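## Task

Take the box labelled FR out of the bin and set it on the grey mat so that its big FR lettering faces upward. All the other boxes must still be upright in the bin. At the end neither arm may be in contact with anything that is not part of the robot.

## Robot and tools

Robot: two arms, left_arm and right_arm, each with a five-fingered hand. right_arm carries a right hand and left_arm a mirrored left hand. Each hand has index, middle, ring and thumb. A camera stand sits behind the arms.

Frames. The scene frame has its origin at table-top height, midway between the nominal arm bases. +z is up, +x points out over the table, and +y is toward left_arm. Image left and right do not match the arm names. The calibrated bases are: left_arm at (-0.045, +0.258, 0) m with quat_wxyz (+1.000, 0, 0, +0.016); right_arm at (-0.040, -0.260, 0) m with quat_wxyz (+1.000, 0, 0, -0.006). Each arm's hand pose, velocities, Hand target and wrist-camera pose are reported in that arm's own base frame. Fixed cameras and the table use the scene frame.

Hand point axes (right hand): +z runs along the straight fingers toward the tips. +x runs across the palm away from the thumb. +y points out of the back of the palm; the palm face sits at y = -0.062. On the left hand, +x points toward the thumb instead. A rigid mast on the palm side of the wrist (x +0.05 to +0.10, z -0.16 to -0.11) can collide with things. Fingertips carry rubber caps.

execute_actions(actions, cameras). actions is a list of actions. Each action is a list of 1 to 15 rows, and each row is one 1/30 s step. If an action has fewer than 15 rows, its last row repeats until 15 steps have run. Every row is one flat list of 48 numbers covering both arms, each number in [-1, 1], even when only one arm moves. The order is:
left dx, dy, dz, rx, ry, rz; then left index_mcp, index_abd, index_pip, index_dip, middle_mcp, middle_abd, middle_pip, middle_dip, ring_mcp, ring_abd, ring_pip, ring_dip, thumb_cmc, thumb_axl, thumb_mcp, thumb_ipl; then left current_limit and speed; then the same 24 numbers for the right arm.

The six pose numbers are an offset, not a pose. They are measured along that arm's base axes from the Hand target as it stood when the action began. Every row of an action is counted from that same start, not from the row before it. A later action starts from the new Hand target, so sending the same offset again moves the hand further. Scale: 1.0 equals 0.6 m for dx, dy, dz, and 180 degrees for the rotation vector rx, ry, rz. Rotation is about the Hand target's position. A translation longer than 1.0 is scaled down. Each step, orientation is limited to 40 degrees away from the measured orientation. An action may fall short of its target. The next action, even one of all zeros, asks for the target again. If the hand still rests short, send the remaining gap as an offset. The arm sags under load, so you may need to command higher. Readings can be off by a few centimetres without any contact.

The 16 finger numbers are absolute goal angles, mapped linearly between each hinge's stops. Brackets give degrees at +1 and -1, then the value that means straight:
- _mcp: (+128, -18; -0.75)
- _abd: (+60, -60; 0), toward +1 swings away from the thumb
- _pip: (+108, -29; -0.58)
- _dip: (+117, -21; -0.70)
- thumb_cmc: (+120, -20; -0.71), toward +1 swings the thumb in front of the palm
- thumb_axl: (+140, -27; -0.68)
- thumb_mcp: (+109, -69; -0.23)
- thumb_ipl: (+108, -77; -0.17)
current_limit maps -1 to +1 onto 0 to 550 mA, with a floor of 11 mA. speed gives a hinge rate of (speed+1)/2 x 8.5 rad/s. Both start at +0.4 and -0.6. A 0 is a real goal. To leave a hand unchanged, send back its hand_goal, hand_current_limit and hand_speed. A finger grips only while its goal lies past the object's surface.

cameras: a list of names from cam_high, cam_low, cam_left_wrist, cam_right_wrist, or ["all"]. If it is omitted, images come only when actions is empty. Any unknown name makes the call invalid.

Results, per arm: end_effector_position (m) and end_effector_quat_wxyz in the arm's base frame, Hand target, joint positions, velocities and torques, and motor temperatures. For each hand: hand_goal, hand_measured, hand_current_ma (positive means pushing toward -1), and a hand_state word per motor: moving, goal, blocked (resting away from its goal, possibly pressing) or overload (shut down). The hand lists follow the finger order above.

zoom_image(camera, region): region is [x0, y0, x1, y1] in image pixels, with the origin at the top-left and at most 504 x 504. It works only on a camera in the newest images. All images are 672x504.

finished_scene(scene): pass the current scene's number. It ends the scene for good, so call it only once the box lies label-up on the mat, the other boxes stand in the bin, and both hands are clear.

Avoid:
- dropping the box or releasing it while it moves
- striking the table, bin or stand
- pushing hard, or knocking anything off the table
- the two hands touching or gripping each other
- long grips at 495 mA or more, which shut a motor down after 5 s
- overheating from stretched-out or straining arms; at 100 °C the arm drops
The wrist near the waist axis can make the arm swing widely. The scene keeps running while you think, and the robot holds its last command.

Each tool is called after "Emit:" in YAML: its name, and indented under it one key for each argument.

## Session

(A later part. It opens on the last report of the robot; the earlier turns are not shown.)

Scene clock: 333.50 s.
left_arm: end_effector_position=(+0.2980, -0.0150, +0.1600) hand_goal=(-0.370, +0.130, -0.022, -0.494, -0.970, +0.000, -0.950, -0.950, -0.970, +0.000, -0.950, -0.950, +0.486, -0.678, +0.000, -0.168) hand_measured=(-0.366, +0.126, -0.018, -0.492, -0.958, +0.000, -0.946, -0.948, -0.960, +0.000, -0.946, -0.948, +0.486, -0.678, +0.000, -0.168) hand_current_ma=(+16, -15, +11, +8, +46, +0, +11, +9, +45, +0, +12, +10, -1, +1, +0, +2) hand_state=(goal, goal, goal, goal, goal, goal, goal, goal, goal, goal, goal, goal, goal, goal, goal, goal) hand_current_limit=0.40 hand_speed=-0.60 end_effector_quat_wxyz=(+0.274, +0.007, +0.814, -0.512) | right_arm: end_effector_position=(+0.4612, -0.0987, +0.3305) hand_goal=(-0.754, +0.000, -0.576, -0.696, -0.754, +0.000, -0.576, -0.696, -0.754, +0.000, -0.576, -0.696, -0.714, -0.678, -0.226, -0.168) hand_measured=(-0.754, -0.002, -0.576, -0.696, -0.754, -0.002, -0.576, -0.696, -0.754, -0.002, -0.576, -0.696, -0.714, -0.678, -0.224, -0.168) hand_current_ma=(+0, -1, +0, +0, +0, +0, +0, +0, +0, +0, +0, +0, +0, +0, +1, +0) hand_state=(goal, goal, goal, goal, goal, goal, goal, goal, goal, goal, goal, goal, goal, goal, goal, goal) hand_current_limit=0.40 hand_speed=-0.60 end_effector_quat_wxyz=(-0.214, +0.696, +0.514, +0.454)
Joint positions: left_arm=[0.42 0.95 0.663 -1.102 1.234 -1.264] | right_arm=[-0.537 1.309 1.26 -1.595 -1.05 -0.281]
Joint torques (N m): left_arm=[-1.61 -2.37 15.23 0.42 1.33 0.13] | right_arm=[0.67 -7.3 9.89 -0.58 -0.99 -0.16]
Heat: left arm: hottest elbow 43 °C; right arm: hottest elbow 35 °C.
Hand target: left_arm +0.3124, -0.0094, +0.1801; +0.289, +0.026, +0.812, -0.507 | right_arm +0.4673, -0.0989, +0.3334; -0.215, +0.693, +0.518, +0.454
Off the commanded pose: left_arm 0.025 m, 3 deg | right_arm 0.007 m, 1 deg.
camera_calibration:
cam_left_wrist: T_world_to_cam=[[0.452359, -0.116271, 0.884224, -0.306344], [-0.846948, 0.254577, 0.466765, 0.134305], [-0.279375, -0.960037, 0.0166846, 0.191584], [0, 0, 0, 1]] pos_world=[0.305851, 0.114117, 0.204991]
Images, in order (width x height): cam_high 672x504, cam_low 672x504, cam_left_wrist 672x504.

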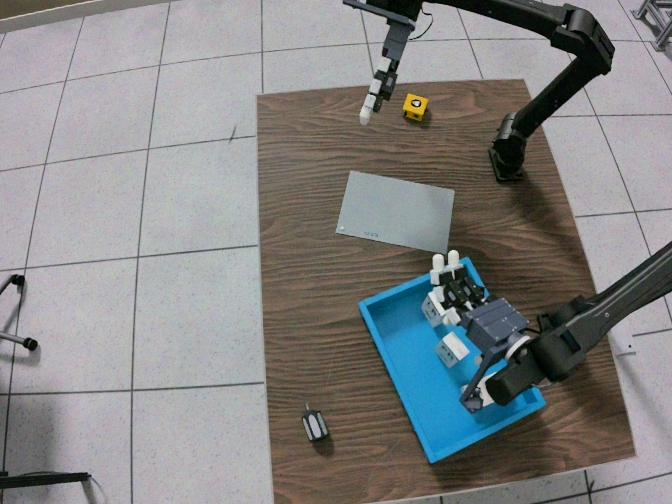

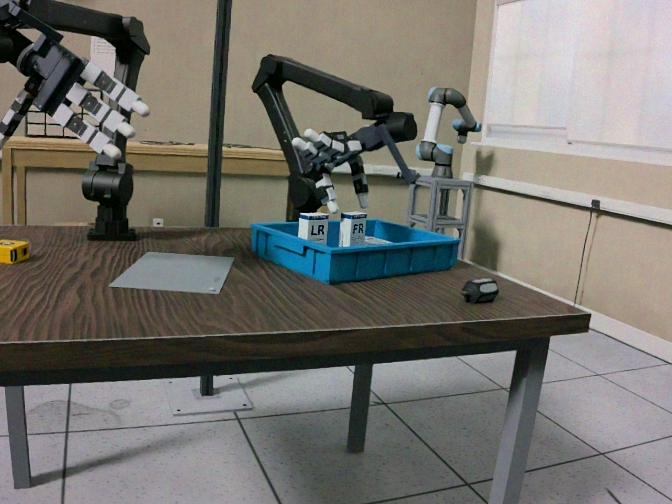

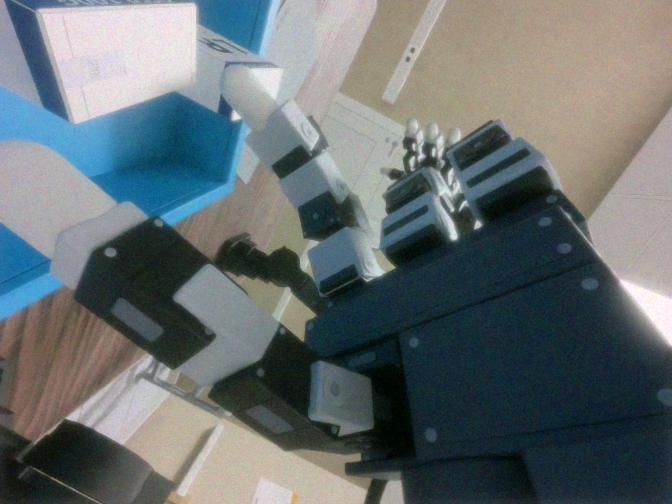

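Emit:
execute_actions:
  actions:
    - [[0.012,0.011,-0.035,0,0,0,-0.37,0.13,-0.022,-0.493,-0.97,0,-0.95,-0.95,-0.97,0,-0.95,-0.95,0.486,-0.678,0,-0.168,0.4,-0.6,0,0,0,0,0,0,-0.754,0,-0.576,-0.696,-0.754,0,-0.576,-0.696,-0.754,0,-0.576,-0.696,-0.714,-0.678,-0.226,-0.168,0.4,-0.6]]
  cameras: ["cam_high", "cam_low"]

Emit:
zoom_image:
  camera: "cam_high"
  region: [410, 290, 510, 430]

Emit:
zoom_image:
  camera: "cam_low"
  region: [310, 170, 410, 270]

Scene clock: 360.60 s.
left_arm: end_effector_position=(+0.3055, -0.0119, +0.1435) hand_goal=(-0.370, +0.130, -0.022, -0.494, -0.970, +0.000, -0.950, -0.950, -0.970, +0.000, -0.950, -0.950, +0.486, -0.678, +0.000, -0.168) hand_measured=(-0.366, +0.126, -0.018, -0.492, -0.958, +0.000, -0.946, -0.948, -0.960, +0.000, -0.946, -0.948, +0.486, -0.678, +0.000, -0.168) hand_current_ma=(+16, -15, +11, +8, +46, +0, +11, +9, +45, +0, +12, +10, -3, +1, +0, +2) hand_state=(goal, goal, goal, goal, goal, goal, goal, goal, goal, goal, goal, goal, goal, goal, goal, goal) hand_current_limit=0.40 hand_speed=-0.60 end_effector_quat_wxyz=(+0.266, +0.011, +0.813, -0.518) | right_arm: end_effector_position=(+0.4612, -0.0987, +0.3305) hand_goal=(-0.754, +0.000, -0.576, -0.696, -0.754, +0.000, -0.576, -0.696, -0.754, +0.000, -0.576, -0.696, -0.714, -0.678, -0.226, -0.168) hand_measured=(-0.754, -0.002, -0.576, -0.696, -0.754, -0.002, -0.576, -0.696, -0.754, -0.002, -0.576, -0.696, -0.714, -0.678, -0.224, -0.168) hand_current_ma=(+0, -1, +0, +0, +0, +0, +0, +0, +0, +0, +0, +0, +0, +0, +1, +0) hand_state=(goal, goal, goal, goal, goal, goal, goal, goal, goal, goal, goal, goal, goal, goal, goal, goal) hand_current_limit=0.40 hand_speed=-0.60 end_effector_quat_wxyz=(-0.214, +0.696, +0.514, +0.454)
Joint positions: left_arm=[0.424 1.027 0.664 -1.102 1.242 -1.195] | right_arm=[-0.537 1.309 1.26 -1.595 -1.05 -0.281]
Joint torques (N m): left_arm=[-0.85 -3.78 13.55 0.99 1.27 0.1] | right_arm=[0.67 -7.24 9.89 -0.59 -0.99 -0.15]
Heat: left arm: hottest elbow 45 °C; right arm: hottest elbow 35 °C.
Hand target: left_arm +0.3196, -0.0028, +0.1591; +0.289, +0.026, +0.812, -0.507 | right_arm +0.4673, -0.0989, +0.3334; -0.215, +0.693, +0.518, +0.454
Off the commanded pose: left_arm 0.023 m, 3 deg | right_arm 0.007 m, 1 deg.
Images, in order (width x height): cam_high 672x504, cam_low 672x504.

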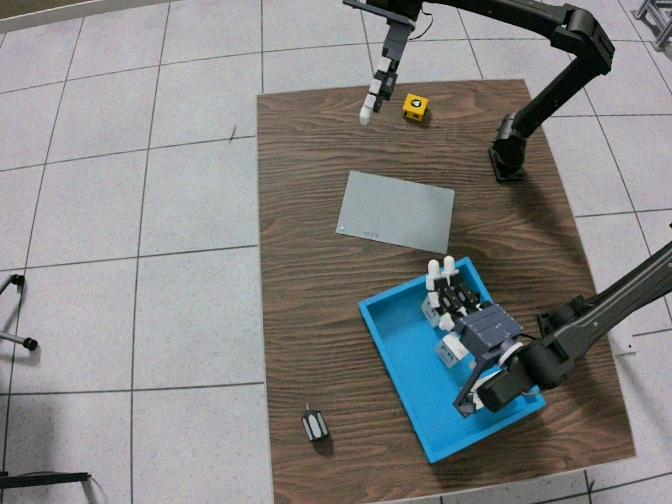

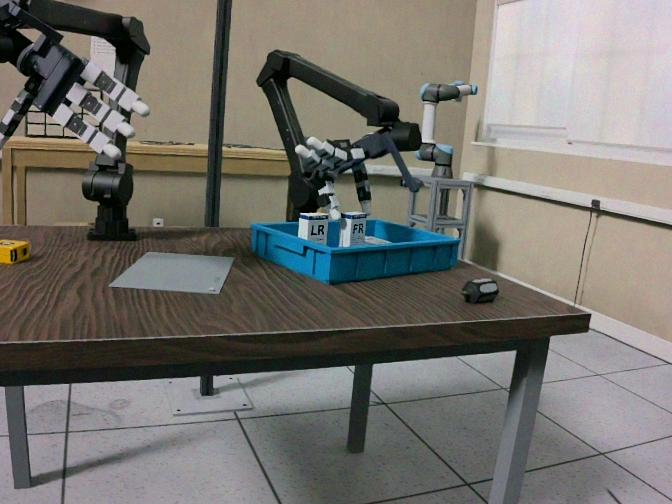

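Scaled by 3.600.

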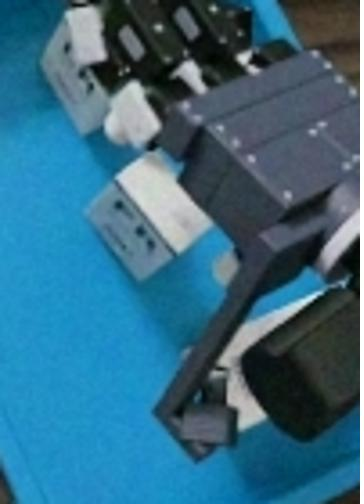

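Scaled by 5.040.

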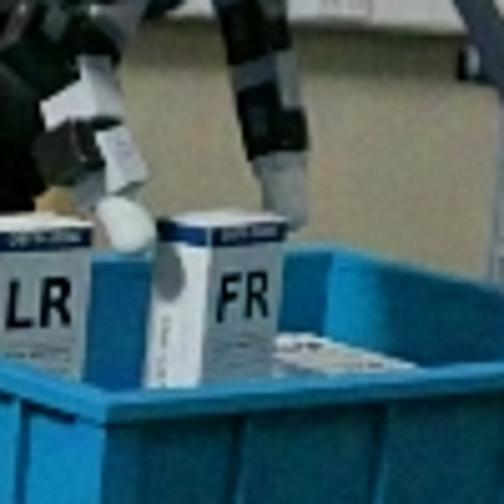

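Emit:
execute_actions:
  actions:
    - [[0.012,0.008,-0.025,0,0,0,-0.37,0.13,-0.022,-0.493,-0.97,0,-0.95,-0.95,-0.97,0,-0.95,-0.95,0.486,-0.678,0,-0.168,0.4,-0.6,0,0,0,0,0,0,-0.754,0,-0.576,-0.696,-0.754,0,-0.576,-0.696,-0.754,0,-0.576,-0.696,-0.714,-0.678,-0.226,-0.168,0.4,-0.6]]
  cameras: ["cam_high", "cam_low"]

Emit:
zoom_image:
  camera: "cam_high"
  region: [410, 290, 510, 430]

Emit:
zoom_image:
  camera: "cam_low"
  region: [310, 170, 410, 270]

Scene clock: 376.53 s.
left_arm: end_effector_position=(+0.3148, -0.0062, +0.1341) hand_goal=(-0.370, +0.130, -0.022, -0.494, -0.970, +0.000, -0.950, -0.950, -0.970, +0.000, -0.950, -0.950, +0.486, -0.678, +0.000, -0.168) hand_measured=(-0.366, +0.126, -0.018, -0.492, -0.958, +0.000, -0.946, -0.948, -0.960, +0.000, -0.946, -0.948, +0.484, -0.678, +0.000, -0.168) hand_current_ma=(+16, -15, +11, +8, +46, +0, +11, +9, +45, +0, +12, +10, -5, +1, +0, +2) hand_state=(goal, goal, goal, goal, goal, goal, goal, goal, goal, goal, goal, goal, goal, goal, goal, goal) hand_current_limit=0.40 hand_speed=-0.60 end_effector_quat_wxyz=(+0.270, +0.015, +0.813, -0.516) | right_arm: end_effector_position=(+0.4612, -0.0987, +0.3305) hand_goal=(-0.754, +0.000, -0.576, -0.696, -0.754, +0.000, -0.576, -0.696, -0.754, +0.000, -0.576, -0.696, -0.714, -0.678, -0.226, -0.168) hand_measured=(-0.754, -0.002, -0.576, -0.696, -0.754, -0.002, -0.576, -0.696, -0.754, -0.002, -0.576, -0.696, -0.714, -0.678, -0.224, -0.168) hand_current_ma=(+0, -1, +0, +0, +0, +0, +0, +0, +0, +0, +0, +0, +0, +0, +1, +0) hand_state=(goal, goal, goal, goal, goal, goal, goal, goal, goal, goal, goal, goal, goal, goal, goal, goal) hand_current_limit=0.40 hand_speed=-0.60 end_effector_quat_wxyz=(-0.214, +0.696, +0.514, +0.454)
Joint positions: left_arm=[0.429 1.07 0.664 -1.062 1.242 -1.177] | right_arm=[-0.537 1.309 1.26 -1.595 -1.05 -0.281]
Joint torques (N m): left_arm=[-0.79 -3.72 12.46 1.13 1.29 0.11] | right_arm=[0.62 -7.3 9.89 -0.58 -0.99 -0.15]
Heat: left arm: hottest elbow 46 °C; right arm: hottest elbow 36 °C.
Hand target: left_arm +0.3267, +0.0020, +0.1440; +0.288, +0.026, +0.812, -0.507 | right_arm +0.4673, -0.0989, +0.3334; -0.215, +0.693, +0.518, +0.454
Off the commanded pose: left_arm 0.018 m, 3 deg | right_arm 0.007 m, 1 deg.
Images, in order (width x height): cam_high 672x504, cam_low 672x504.

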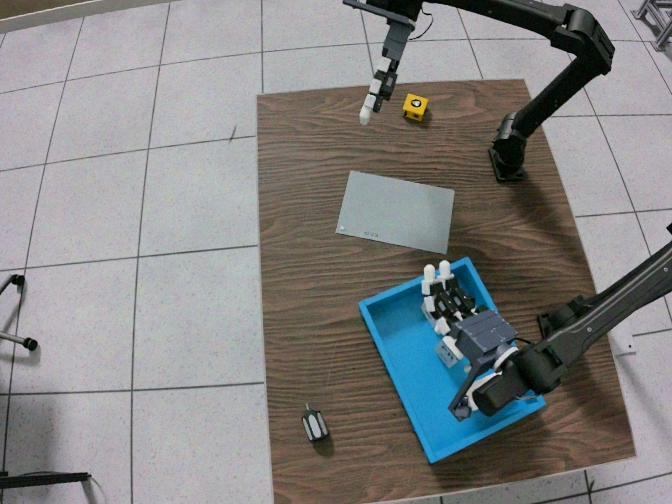

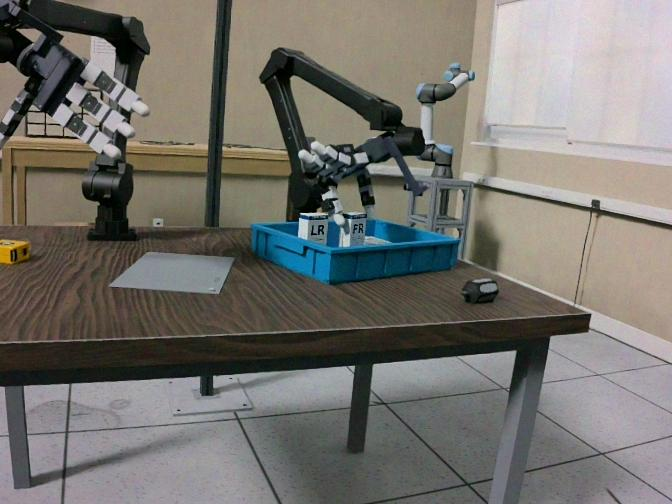

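Scaled by 3.600.

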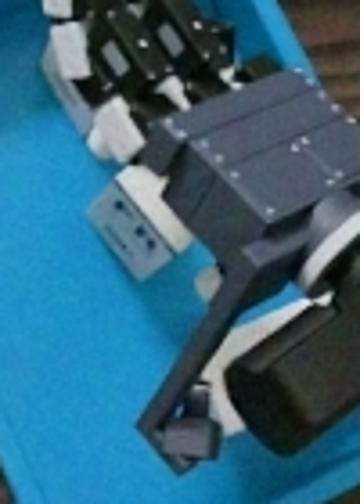

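Scaled by 5.040.

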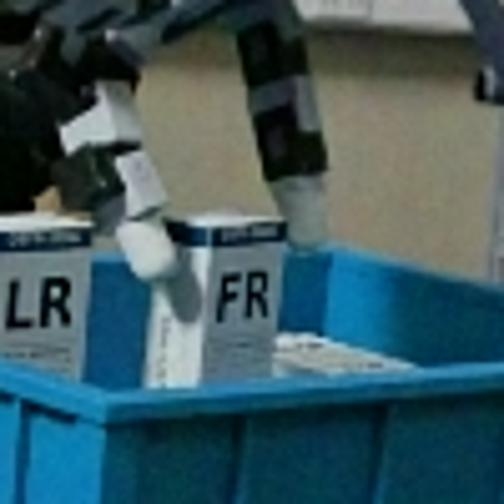

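Emit:
execute_actions:
  actions:
    - [[-0.01,-0.007,-0.022,0,0,0,-0.37,0.13,-0.022,-0.493,-0.97,0,-0.95,-0.95,-0.97,0,-0.95,-0.95,0.486,-0.678,0,-0.168,0.4,-0.7,0,0,0,0,0,0,-0.754,0,-0.576,-0.696,-0.754,0,-0.576,-0.696,-0.754,0,-0.576,-0.696,-0.714,-0.678,-0.226,-0.168,0.4,-0.6]]
  cameras: ["cam_high", "cam_low", "cam_left_wrist"]

Emit:
zoom_image:
  camera: "cam_high"
  region: [410, 290, 510, 430]

Emit:
zoom_image:
  camera: "cam_low"
  region: [310, 170, 410, 270]

Scene clock: 386.87 s.
left_arm: end_effector_position=(+0.3191, -0.0046, +0.1301) hand_goal=(-0.370, +0.130, -0.022, -0.494, -0.970, +0.000, -0.950, -0.950, -0.970, +0.000, -0.950, -0.950, +0.486, -0.678, +0.000, -0.168) hand_measured=(-0.368, +0.130, -0.020, -0.492, -0.958, +0.000, -0.946, -0.948, -0.960, +0.000, -0.946, -0.948, +0.484, -0.678, +0.000, -0.168) hand_current_ma=(+9, +1, +6, +8, +46, +0, +11, +9, +45, +0, +12, +10, -6, +1, +0, +2) hand_state=(goal, goal, goal, goal, goal, goal, goal, goal, goal, goal, goal, goal, goal, goal, goal, goal) hand_current_limit=0.40 hand_speed=-0.70 end_effector_quat_wxyz=(+0.283, +0.025, +0.811, -0.511) | right_arm: end_effector_position=(+0.4612, -0.0987, +0.3305) hand_goal=(-0.754, +0.000, -0.576, -0.696, -0.754, +0.000, -0.576, -0.696, -0.754, +0.000, -0.576, -0.696, -0.714, -0.678, -0.226, -0.168) hand_measured=(-0.754, -0.002, -0.576, -0.696, -0.754, -0.002, -0.576, -0.696, -0.754, -0.002, -0.576, -0.696, -0.714, -0.678, -0.224, -0.168) hand_current_ma=(+0, -1, +0, +0, +0, +0, +0, +0, +0, +0, +0, +0, +0, +0, +1, +0) hand_state=(goal, goal, goal, goal, goal, goal, goal, goal, goal, goal, goal, goal, goal, goal, goal, goal) hand_current_limit=0.40 hand_speed=-0.60 end_effector_quat_wxyz=(-0.214, +0.696, +0.514, +0.454)
Joint positions: left_arm=[0.429 1.07 0.648 -1.012 1.245 -1.177] | right_arm=[-0.537 1.309 1.26 -1.595 -1.05 -0.281]
Joint torques (N m): left_arm=[-1.2 -4.31 9.99 1.21 1.15 -0.03] | right_arm=[0.67 -7.47 9.92 -0.59 -0.99 -0.16]
Heat: left arm: hottest elbow 46 °C; right arm: hottest elbow 36 °C.
Hand target: left_arm +0.3208, -0.0021, +0.1309; +0.289, +0.026, +0.812, -0.507 | right_arm +0.4673, -0.0989, +0.3334; -0.215, +0.693, +0.518, +0.454
Off the commanded pose: left_arm 0.003 m, 1 deg | right_arm 0.007 m, 1 deg.
camera_calibration:
cam_left_wrist: T_world_to_cam=[[0.418445, -0.133044, 0.898445, -0.279411], [-0.857565, 0.267936, 0.439082, 0.170439], [-0.299143, -0.954206, -0.00197747, 0.216756], [0, 0, 0, 1]] pos_world=[0.327921, 0.123989, 0.176628]
Images, in order (width x height): cam_high 672x504, cam_low 672x504, cam_left_wrist 672x504.

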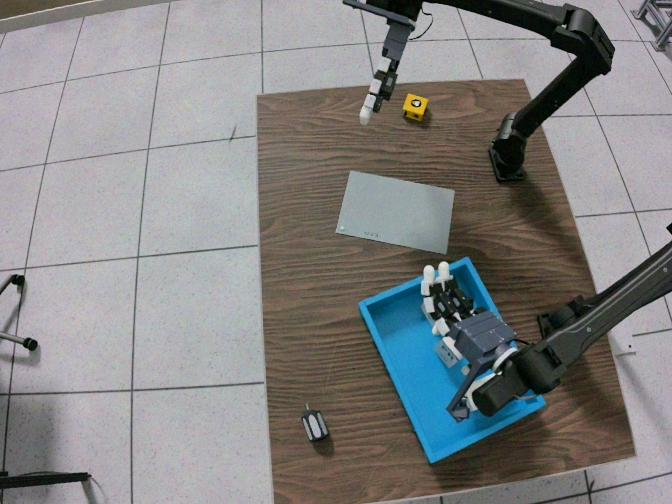

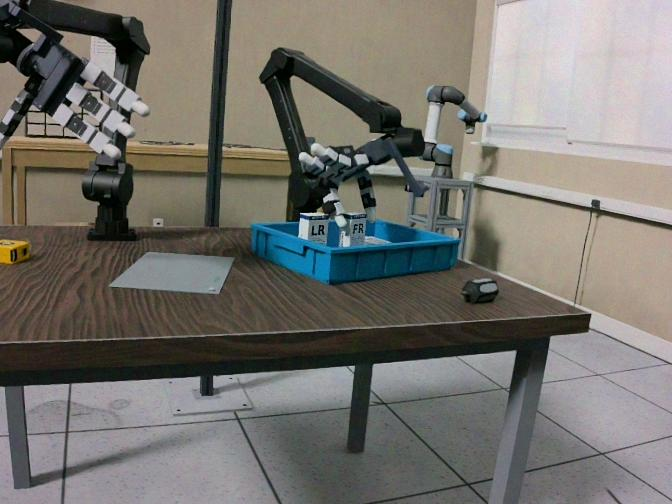

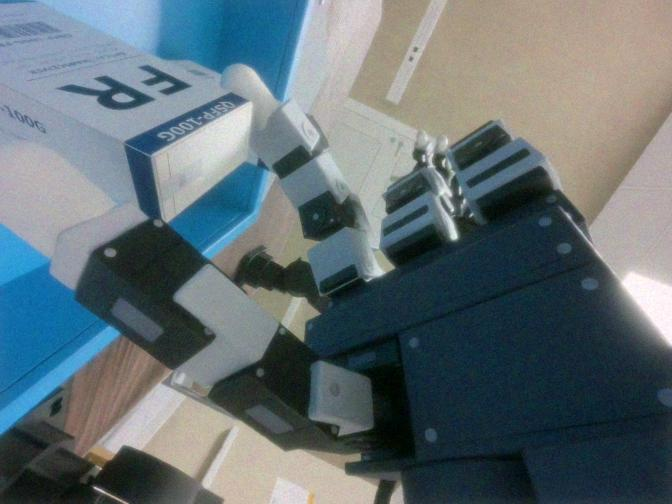

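Scaled by 3.600.

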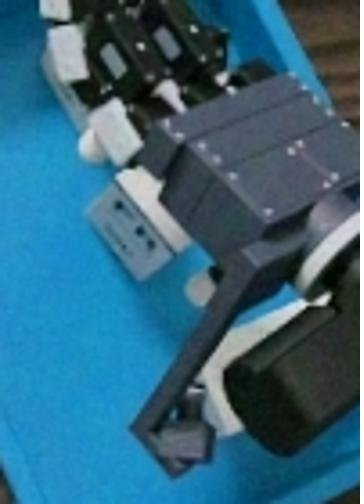

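Scaled by 5.040.

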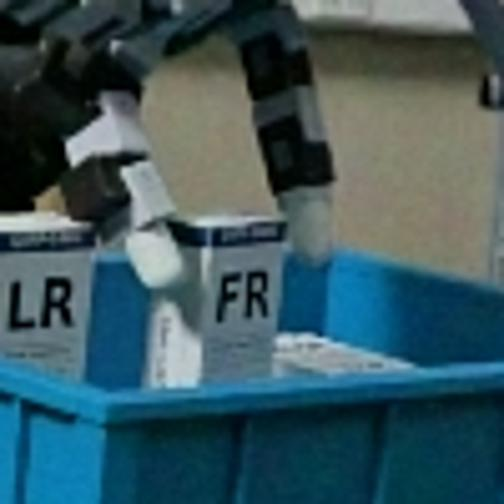

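Emit:
execute_actions:
  actions:
    - [[-0.015,-0.009,0.004,0,0,0,-0.37,0.13,-0.022,-0.493,-0.97,0,-0.95,-0.95,-0.97,0,-0.95,-0.95,0.486,-0.678,0,-0.168,0.4,-0.7,0,0,0,0,0,0,-0.754,0,-0.576,-0.696,-0.754,0,-0.576,-0.696,-0.754,0,-0.576,-0.696,-0.714,-0.678,-0.226,-0.168,0.4,-0.6]]
  cameras: ["cam_high", "cam_low", "cam_left_wrist"]

Emit:
zoom_image:
  camera: "cam_high"
  region: [410, 290, 510, 430]

Emit:
zoom_image:
  camera: "cam_low"
  region: [310, 170, 410, 270]

Scene clock: 397.20 s.
left_arm: end_effector_position=(+0.3112, -0.0081, +0.1322) hand_goal=(-0.370, +0.130, -0.022, -0.494, -0.970, +0.000, -0.950, -0.950, -0.970, +0.000, -0.950, -0.950, +0.486, -0.678, +0.000, -0.168) hand_measured=(-0.368, +0.130, -0.020, -0.492, -0.958, +0.000, -0.946, -0.948, -0.960, +0.000, -0.946, -0.948, +0.484, -0.678, +0.000, -0.168) hand_current_ma=(+9, +2, +6, +8, +46, +0, +11, +9, +45, +0, +12, +10, -6, +1, +0, +2) hand_state=(goal, goal, goal, goal, goal, goal, goal, goal, goal, goal, goal, goal, goal, goal, goal, goal) hand_current_limit=0.40 hand_speed=-0.70 end_effector_quat_wxyz=(+0.288, +0.028, +0.811, -0.508) | right_arm: end_effector_position=(+0.4612, -0.0987, +0.3305) hand_goal=(-0.754, +0.000, -0.576, -0.696, -0.754, +0.000, -0.576, -0.696, -0.754, +0.000, -0.576, -0.696, -0.714, -0.678, -0.226, -0.168) hand_measured=(-0.754, -0.002, -0.576, -0.696, -0.754, -0.002, -0.576, -0.696, -0.754, -0.002, -0.576, -0.696, -0.714, -0.678, -0.224, -0.168) hand_current_ma=(+0, -1, +0, +0, +0, +0, +0, +0, +0, +0, +0, +0, +0, +0, +1, +0) hand_state=(goal, goal, goal, goal, goal, goal, goal, goal, goal, goal, goal, goal, goal, goal, goal, goal) hand_current_limit=0.40 hand_speed=-0.60 end_effector_quat_wxyz=(-0.214, +0.696, +0.514, +0.454)
Joint positions: left_arm=[0.429 1.028 0.625 -1.012 1.244 -1.185] | right_arm=[-0.537 1.309 1.26 -1.595 -1.05 -0.281]
Joint torques (N m): left_arm=[-1.55 -3.6 10.37 0.92 1.16 -0.09] | right_arm=[0.73 -7.24 9.87 -0.57 -0.98 -0.16]
Heat: left arm: hottest elbow 46 °C; right arm: hottest elbow 36 °C.
Hand target: left_arm +0.3118, -0.0075, +0.1333; +0.289, +0.026, +0.812, -0.507 | right_arm +0.4673, -0.0989, +0.3334; -0.215, +0.693, +0.518, +0.454
Off the commanded pose: left_arm 0.001 m, 0 deg | right_arm 0.007 m, 1 deg.
camera_calibration:
cam_left_wrist: T_world_to_cam=[[0.40889, -0.136839, 0.902266, -0.275937], [-0.863075, 0.263242, 0.431052, 0.166435], [-0.296499, -0.954976, -0.0104655, 0.211272], [0, 0, 0, 1]] pos_world=[0.319116, 0.120188, 0.179438]
Images, in order (width x height): cam_high 672x504, cam_low 672x504, cam_left_wrist 672x504.

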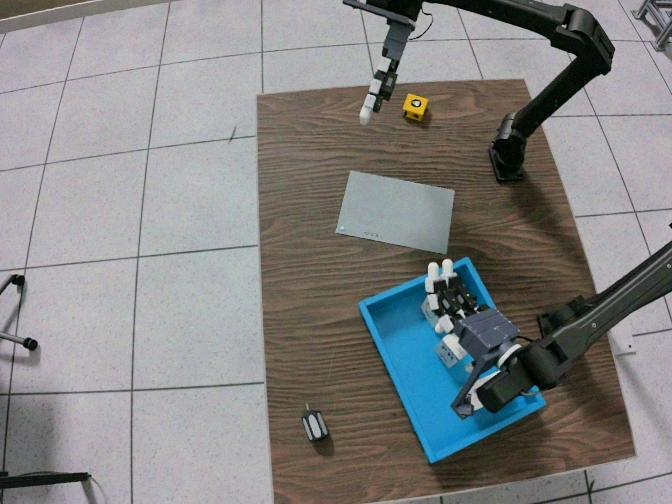

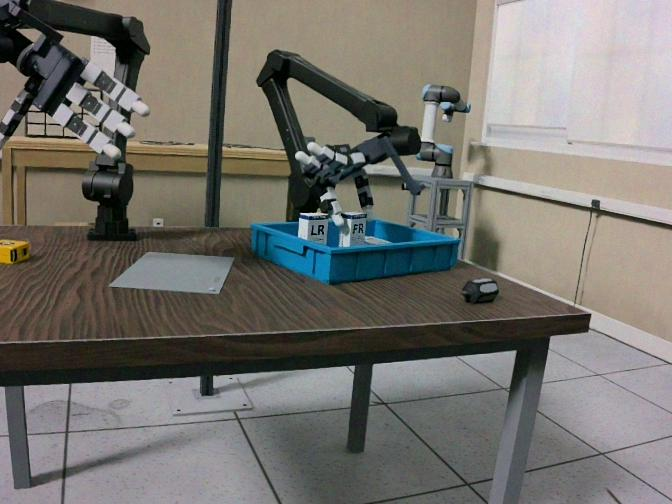

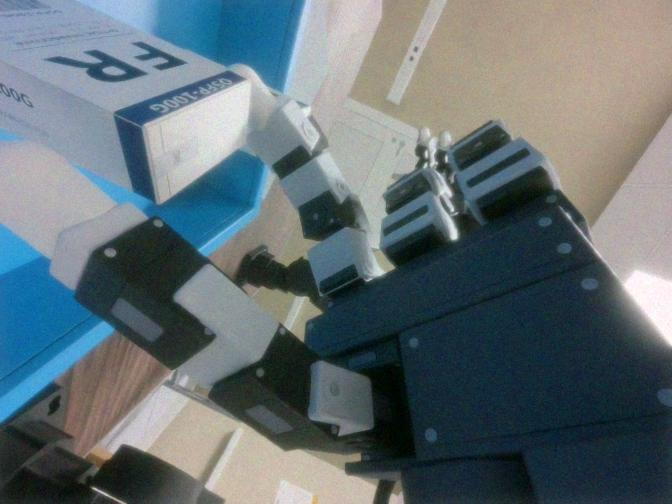

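Scaled by 3.600.

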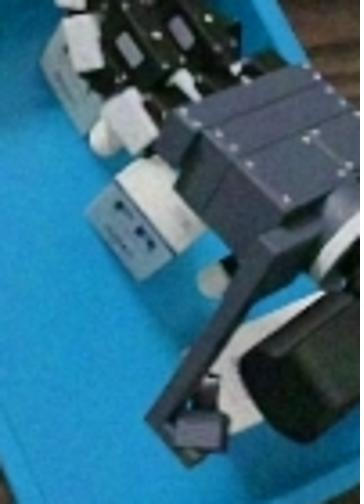

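Scaled by 5.040.

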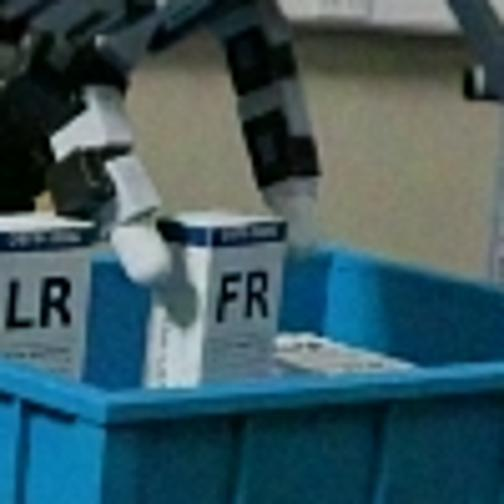

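Emit:
execute_actions:
  actions:
    - [[0,0,0,0,0,0,-0.37,0.13,0.06,-0.493,-0.97,0,-0.95,-0.95,-0.97,0,-0.95,-0.95,0.486,-0.678,0.05,-0.168,0.4,-0.8,0,0,0,0,0,0,-0.754,0,-0.576,-0.696,-0.754,0,-0.576,-0.696,-0.754,0,-0.576,-0.696,-0.714,-0.678,-0.226,-0.168,0.4,-0.6]]
    - [[0,0,0,0,0,0,-0.37,0.13,0.16,-0.493,-0.97,0,-0.95,-0.95,-0.97,0,-0.95,-0.95,0.486,-0.678,0.13,-0.168,0.4,-0.8,0,0,0,0,0,0,-0.754,0,-0.576,-0.696,-0.754,0,-0.576,-0.696,-0.754,0,-0.576,-0.696,-0.714,-0.678,-0.226,-0.168,0.4,-0.6]]
    - [[0,0,0,0,0,0,-0.37,0.13,0.26,-0.48,-0.97,0,-0.95,-0.95,-0.97,0,-0.95,-0.95,0.486,-0.678,0.2,-0.168,0.4,-0.8,0,0,0,0,0,0,-0.754,0,-0.576,-0.696,-0.754,0,-0.576,-0.696,-0.754,0,-0.576,-0.696,-0.714,-0.678,-0.226,-0.168,0.4,-0.6]]
    - [[0,0,0,0,0,0,-0.34,0.13,0.34,-0.47,-0.97,0,-0.95,-0.95,-0.97,0,-0.95,-0.95,0.486,-0.678,0.27,-0.15,0.4,-0.8,0,0,0,0,0,0,-0.754,0,-0.576,-0.696,-0.754,0,-0.576,-0.696,-0.754,0,-0.576,-0.696,-0.714,-0.678,-0.226,-0.168,0.4,-0.6]]
  cameras: ["cam_high", "cam_low", "cam_left_wrist"]

Emit:
zoom_image:
  camera: "cam_high"
  region: [410, 290, 510, 430]

Emit:
zoom_image:
  camera: "cam_low"
  region: [310, 170, 410, 270]

Scene clock: 414.13 s.
left_arm: end_effector_position=(+0.3110, -0.0083, +0.1322) hand_goal=(-0.340, +0.130, +0.340, -0.470, -0.970, +0.000, -0.950, -0.950, -0.970, +0.000, -0.950, -0.950, +0.486, -0.678, +0.270, -0.150) hand_measured=(-0.402, +0.132, +0.188, -0.494, -0.958, +0.000, -0.946, -0.948, -0.960, +0.000, -0.946, -0.948, +0.480, -0.680, +0.132, -0.178) hand_current_ma=(-296, +7, -385, -96, +46, +0, +11, +9, +45, +0, +12, +10, -24, -4, -385, -161) hand_state=(blocked, goal, blocked, blocked, goal, goal, goal, goal, goal, goal, goal, goal, goal, goal, blocked, blocked) hand_current_limit=0.40 hand_speed=-0.80 end_effector_quat_wxyz=(+0.288, +0.027, +0.811, -0.509) | right_arm: end_effector_position=(+0.4612, -0.0987, +0.3305) hand_goal=(-0.754, +0.000, -0.576, -0.696, -0.754, +0.000, -0.576, -0.696, -0.754, +0.000, -0.576, -0.696, -0.714, -0.678, -0.226, -0.168) hand_measured=(-0.754, -0.002, -0.576, -0.696, -0.754, -0.002, -0.576, -0.696, -0.754, -0.002, -0.576, -0.696, -0.714, -0.678, -0.224, -0.168) hand_current_ma=(+0, -1, +0, +0, +0, +0, +0, +0, +0, +0, +0, +0, +0, +0, +1, +0) hand_state=(goal, goal, goal, goal, goal, goal, goal, goal, goal, goal, goal, goal, goal, goal, goal, goal) hand_current_limit=0.40 hand_speed=-0.60 end_effector_quat_wxyz=(-0.214, +0.696, +0.514, +0.454)
Joint positions: left_arm=[0.429 1.028 0.625 -1.012 1.245 -1.187] | right_arm=[-0.537 1.309 1.26 -1.595 -1.05 -0.281]
Joint torques (N m): left_arm=[-1.55 -3.6 10.35 0.92 1.13 -0.07] | right_arm=[0.56 -7.36 9.88 -0.59 -0.99 -0.15]
Heat: left arm: hottest elbow 46 °C; right arm: hottest elbow 36 °C.
Hand target: left_arm +0.3118, -0.0076, +0.1333; +0.289, +0.026, +0.812, -0.507 | right_arm +0.4673, -0.0989, +0.3334; -0.215, +0.693, +0.518, +0.454
Off the commanded pose: left_arm 0.002 m, 0 deg | right_arm 0.007 m, 1 deg.
camera_calibration:
cam_left_wrist: T_world_to_cam=[[0.410151, -0.135249, 0.901933, -0.276263], [-0.862608, 0.263561, 0.431791, 0.166142], [-0.296114, -0.955114, -0.0085668, 0.2107], [0, 0, 0, 1]] pos_world=[0.319017, 0.12009, 0.179237]
Images, in order (width x height): cam_high 672x504, cam_low 672x504, cam_left_wrist 672x504.

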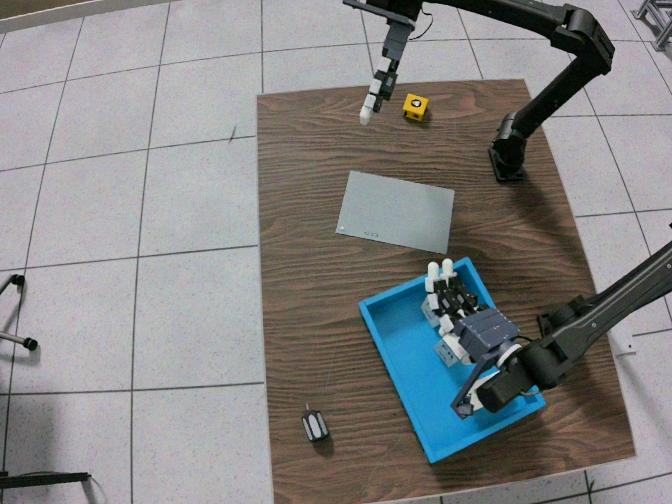

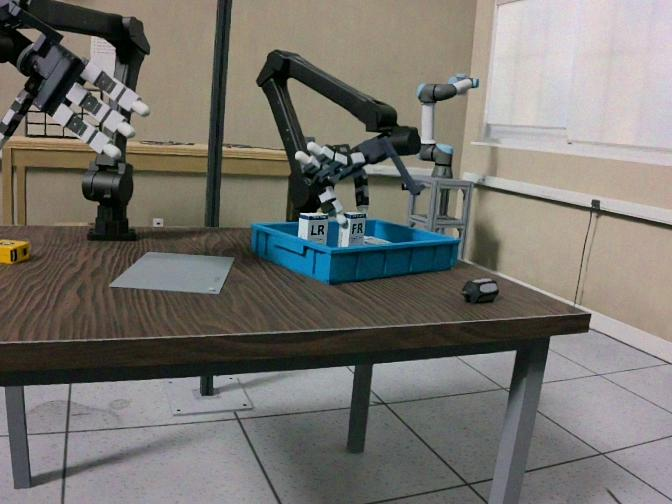

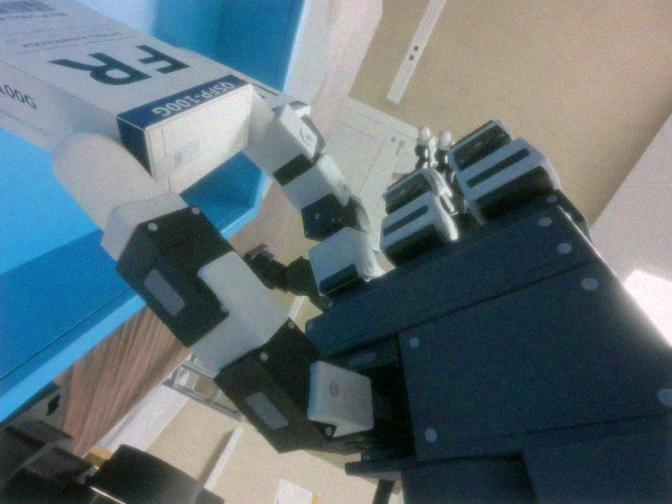

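Scaled by 3.600.

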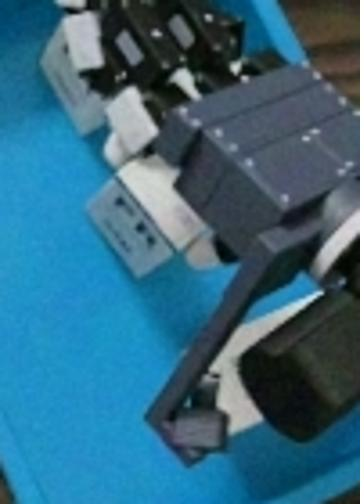

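Scaled by 5.040.

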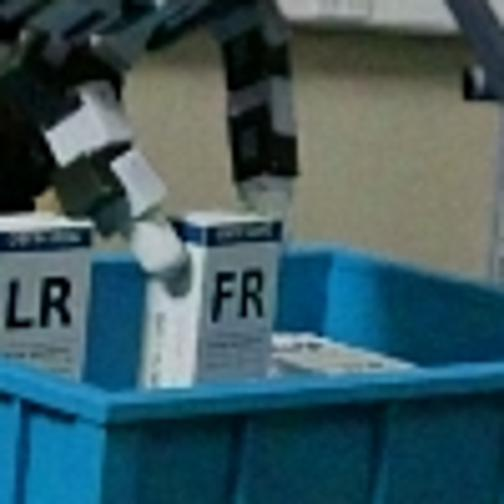

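Emit:
execute_actions:
  actions:
    - [[0,0,0.05,0,0,0,-0.34,0.13,0.34,-0.47,-0.97,0,-0.95,-0.95,-0.97,0,-0.95,-0.95,0.486,-0.678,0.27,-0.15,0.4,-0.8,0,0,0,0,0,0,-0.754,0,-0.576,-0.696,-0.754,0,-0.576,-0.696,-0.754,0,-0.576,-0.696,-0.714,-0.678,-0.226,-0.168,0.4,-0.6]]
    - [[0,0,0.08,0,0,0,-0.34,0.13,0.34,-0.47,-0.97,0,-0.95,-0.95,-0.97,0,-0.95,-0.95,0.486,-0.678,0.27,-0.15,0.4,-0.8,0,0,0,0,0,0,-0.754,0,-0.576,-0.696,-0.754,0,-0.576,-0.696,-0.754,0,-0.576,-0.696,-0.714,-0.678,-0.226,-0.168,0.4,-0.6]]
    - [[0,0,0.12,0,0,0,-0.34,0.13,0.34,-0.47,-0.97,0,-0.95,-0.95,-0.97,0,-0.95,-0.95,0.486,-0.678,0.27,-0.15,0.4,-0.8,0,0,0,0,0,0,-0.754,0,-0.576,-0.696,-0.754,0,-0.576,-0.696,-0.754,0,-0.576,-0.696,-0.714,-0.678,-0.226,-0.168,0.4,-0.6]]
  cameras: ["cam_high", "cam_low", "cam_left_wrist"]

Emit:
zoom_image:
  camera: "cam_low"
  region: [280, 130, 440, 290]

Scene clock: 425.67 s.
left_arm: end_effector_position=(+0.3054, -0.0107, +0.2706) hand_goal=(-0.340, +0.130, +0.340, -0.470, -0.970, +0.000, -0.950, -0.950, -0.970, +0.000, -0.950, -0.950, +0.486, -0.678, +0.270, -0.150) hand_measured=(-0.402, +0.128, +0.190, -0.494, -0.958, +0.000, -0.946, -0.948, -0.958, +0.000, -0.946, -0.948, +0.474, -0.682, +0.132, -0.178) hand_current_ma=(-296, -7, -385, -96, +48, -1, +11, +9, +47, -1, +12, +10, -48, -15, -385, -161) hand_state=(blocked, goal, blocked, blocked, goal, goal, goal, goal, goal, goal, goal, goal, goal, goal, blocked, blocked) hand_current_limit=0.40 hand_speed=-0.80 end_effector_quat_wxyz=(+0.279, +0.016, +0.813, -0.512) | right_arm: end_effector_position=(+0.4612, -0.0987, +0.3305) hand_goal=(-0.754, +0.000, -0.576, -0.696, -0.754, +0.000, -0.576, -0.696, -0.754, +0.000, -0.576, -0.696, -0.714, -0.678, -0.226, -0.168) hand_measured=(-0.754, -0.002, -0.576, -0.696, -0.754, -0.002, -0.576, -0.696, -0.754, -0.002, -0.576, -0.696, -0.714, -0.678, -0.224, -0.168) hand_current_ma=(+0, -1, +0, +0, +0, +0, +0, +0, +0, +0, +0, +0, +0, +0, +1, +0) hand_state=(goal, goal, goal, goal, goal, goal, goal, goal, goal, goal, goal, goal, goal, goal, goal, goal) hand_current_limit=0.40 hand_speed=-0.60 end_effector_quat_wxyz=(-0.214, +0.696, +0.514, +0.454)
Joint positions: left_arm=[0.427 0.933 0.945 -1.431 1.24 -1.214] | right_arm=[-0.537 1.309 1.26 -1.595 -1.05 -0.281]
Joint torques (N m): left_arm=[-1.44 -2.02 13.98 0.39 1.3 0.14] | right_arm=[0.67 -7.3 9.91 -0.54 -0.99 -0.15]
Heat: left arm: hottest elbow 46 °C; right arm: hottest elbow 36 °C.
Hand target: left_arm +0.3118, -0.0076, +0.2833; +0.289, +0.026, +0.812, -0.507 | right_arm +0.4673, -0.0989, +0.3334; -0.215, +0.693, +0.518, +0.454
Off the commanded pose: left_arm 0.015 m, 2 deg | right_arm 0.007 m, 1 deg.
camera_calibration:
cam_left_wrist: T_world_to_cam=[[0.435445, -0.124724, 0.891533, -0.403916], [-0.85239, 0.26138, 0.452893, 0.0933603], [-0.289516, -0.957144, 0.00750325, 0.201624], [0, 0, 0, 1]] pos_world=[0.313836, 0.118203, 0.31631]
Images, in order (width x height): cam_high 672x504, cam_low 672x504, cam_left_wrist 672x504.

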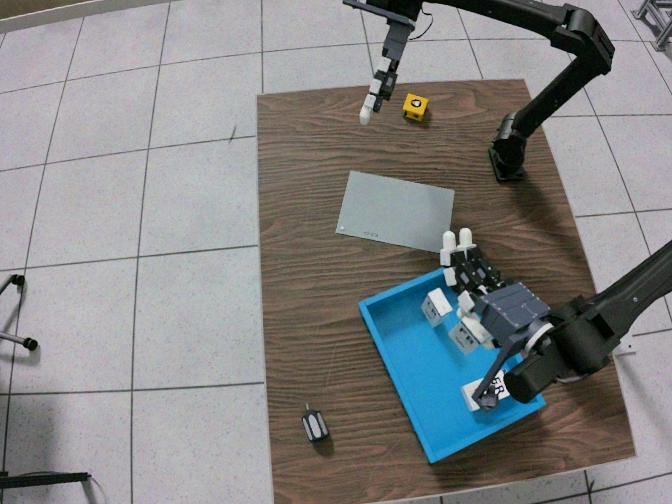

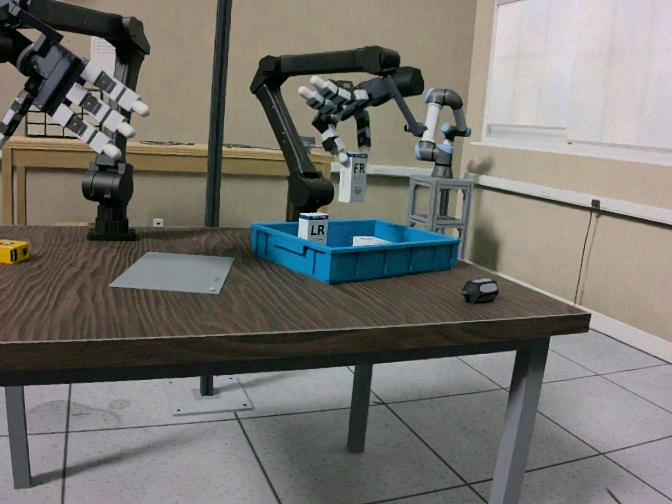

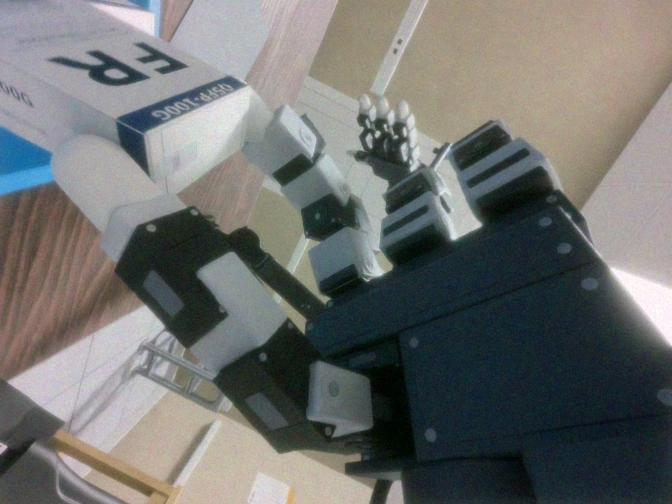

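Scaled by 3.150.

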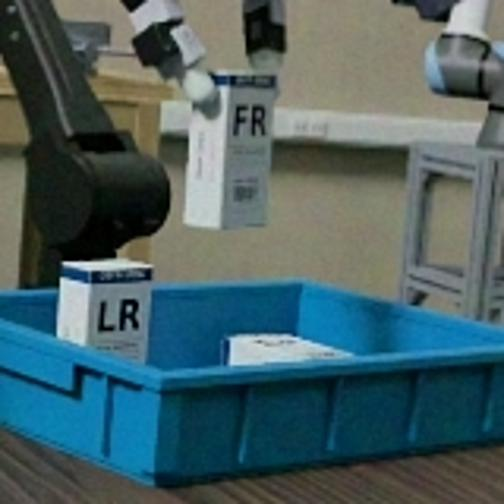

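Emit:
execute_actions:
  actions:
    - [[0.015,-0.07,0.04,0,0,-0.03,-0.34,0.13,0.34,-0.47,-0.97,0,-0.95,-0.95,-0.97,0,-0.95,-0.95,0.486,-0.678,0.27,-0.15,0.4,-0.8,-0.06,-0.08,0,0,0,0,-0.754,0,-0.576,-0.696,-0.754,0,-0.576,-0.696,-0.754,0,-0.576,-0.696,-0.714,-0.678,-0.226,-0.168,0.4,-0.6]]
    - [[0.029,-0.124,0,0,0,-0.053,-0.34,0.13,0.34,-0.47,-0.97,0,-0.95,-0.95,-0.97,0,-0.95,-0.95,0.486,-0.678,0.27,-0.15,0.4,-0.8,-0.06,-0.09,0,0,0,0,-0.754,0,-0.576,-0.696,-0.754,0,-0.576,-0.696,-0.754,0,-0.576,-0.696,-0.714,-0.678,-0.226,-0.168,0.4,-0.6]]
    - [[0.029,-0.124,0,0,0,-0.053,-0.34,0.13,0.34,-0.47,-0.97,0,-0.95,-0.95,-0.97,0,-0.95,-0.95,0.486,-0.678,0.27,-0.15,0.4,-0.8,-0.06,-0.09,0,0,0,0,-0.754,0,-0.576,-0.696,-0.754,0,-0.576,-0.696,-0.754,0,-0.576,-0.696,-0.714,-0.678,-0.226,-0.168,0.4,-0.6]]
    - [[0.029,-0.124,0,0,0,-0.053,-0.34,0.13,0.34,-0.47,-0.97,0,-0.95,-0.95,-0.97,0,-0.95,-0.95,0.486,-0.678,0.27,-0.15,0.4,-0.8,0,0,0,0,0,0,-0.754,0,-0.576,-0.696,-0.754,0,-0.576,-0.696,-0.754,0,-0.576,-0.696,-0.714,-0.678,-0.226,-0.168,0.4,-0.6]]
    - [[0.029,-0.124,-0.04,0,0,-0.053,-0.34,0.13,0.34,-0.47,-0.97,0,-0.95,-0.95,-0.97,0,-0.95,-0.95,0.486,-0.678,0.27,-0.15,0.4,-0.8,0,0,0,0,0,0,-0.754,0,-0.576,-0.696,-0.754,0,-0.576,-0.696,-0.754,0,-0.576,-0.696,-0.714,-0.678,-0.226,-0.168,0.4,-0.6]]
  cameras: ["cam_high", "cam_low", "cam_left_wrist"]

Scene clock: 461.73 s.
left_arm: end_effector_position=(+0.3780, -0.3450, +0.2521) hand_goal=(-0.340, +0.130, +0.340, -0.470, -0.970, +0.000, -0.950, -0.950, -0.970, +0.000, -0.950, -0.950, +0.486, -0.678, +0.270, -0.150) hand_measured=(-0.402, +0.128, +0.194, -0.494, -0.958, +0.000, -0.948, -0.948, -0.958, +0.000, -0.946, -0.948, +0.472, -0.682, +0.132, -0.178) hand_current_ma=(-291, -9, -385, -96, +49, -2, +10, +9, +48, -2, +11, +10, -57, -18, -385, -161) hand_state=(blocked, goal, blocked, blocked, goal, goal, goal, goal, goal, goal, goal, goal, goal, goal, blocked, blocked) hand_current_limit=0.40 hand_speed=-0.80 end_effector_quat_wxyz=(+0.051, +0.310, +0.755, -0.575) | right_arm: end_effector_position=(+0.3596, -0.2580, +0.3311) hand_goal=(-0.754, +0.000, -0.576, -0.696, -0.754, +0.000, -0.576, -0.696, -0.754, +0.000, -0.576, -0.696, -0.714, -0.678, -0.226, -0.168) hand_measured=(-0.754, -0.002, -0.576, -0.696, -0.754, -0.002, -0.576, -0.696, -0.754, -0.002, -0.576, -0.696, -0.714, -0.678, -0.222, -0.168) hand_current_ma=(+0, -1, +0, +0, +0, +0, +0, +0, +0, +0, +0, +0, +0, +0, +2, +0) hand_state=(goal, goal, goal, goal, goal, goal, goal, goal, goal, goal, goal, goal, goal, goal, goal, goal) hand_current_limit=0.40 hand_speed=-0.60 end_effector_quat_wxyz=(-0.068, +0.755, +0.460, +0.462)
Joint positions: left_arm=[-0.483 1.442 1.29 -0.944 1.187 -1.599] | right_arm=[-0.989 1.268 1.215 -1.679 -0.963 -0.596]
Joint torques (N m): left_arm=[-0.91 -13.74 15.95 0.91 1.27 0.11] | right_arm=[0.5 -8.12 7.99 -0.58 -0.89 -0.15]
Motor temperatures (°C): left_arm=[26 32 50 27 30 25] | right_arm=[26 32 36 25 30 29]
Heat: left arm: hottest elbow 50 °C; right arm: hottest elbow 36 °C.
Hand target: left_arm +0.3905, -0.3472, +0.2832; +0.080, +0.325, +0.744, -0.578 | right_arm +0.3593, -0.2550, +0.3334; -0.215, +0.693, +0.518, +0.454
Off the commanded pose: left_arm 0.034 m, 4 deg | right_arm 0.004 m, 20 deg.
joint sent to its limit (right arm) — joint 4 (wrist pitch), lower limit. The joint targets are off in orientation, not in position.
camera_calibration:
cam_left_wrist: T_world_to_cam=[[0.255908, -0.412502, 0.874273, -0.48785], [-0.417128, 0.768743, 0.484808, 0.253376], [-0.872075, -0.48875, 0.0246618, 0.280167], [0, 0, 0, 1]] pos_world=[0.474862, -0.259088, 0.296767]
Images, in order (width x height): cam_high 672x504, cam_low 672x504, cam_left_wrist 672x504.

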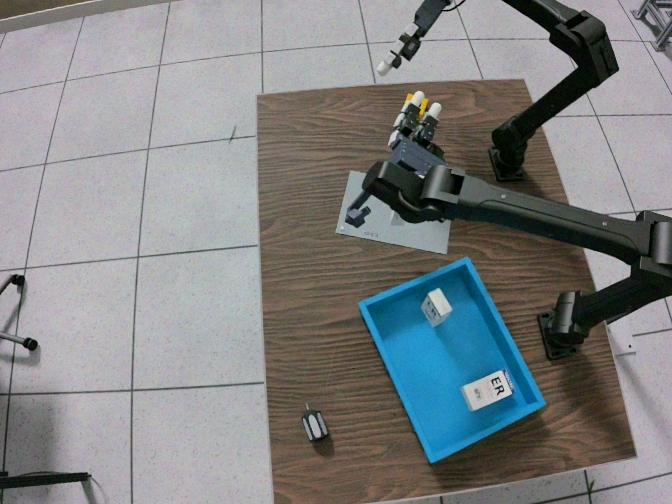

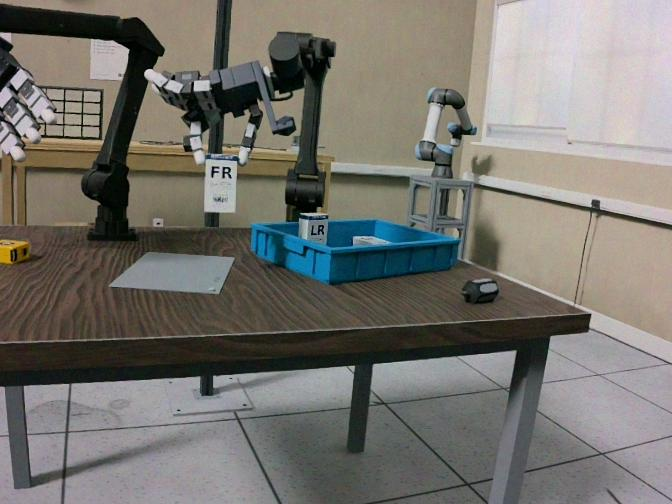

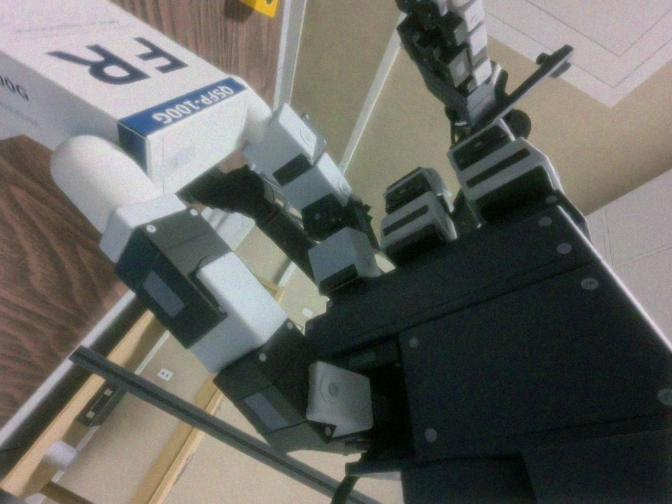

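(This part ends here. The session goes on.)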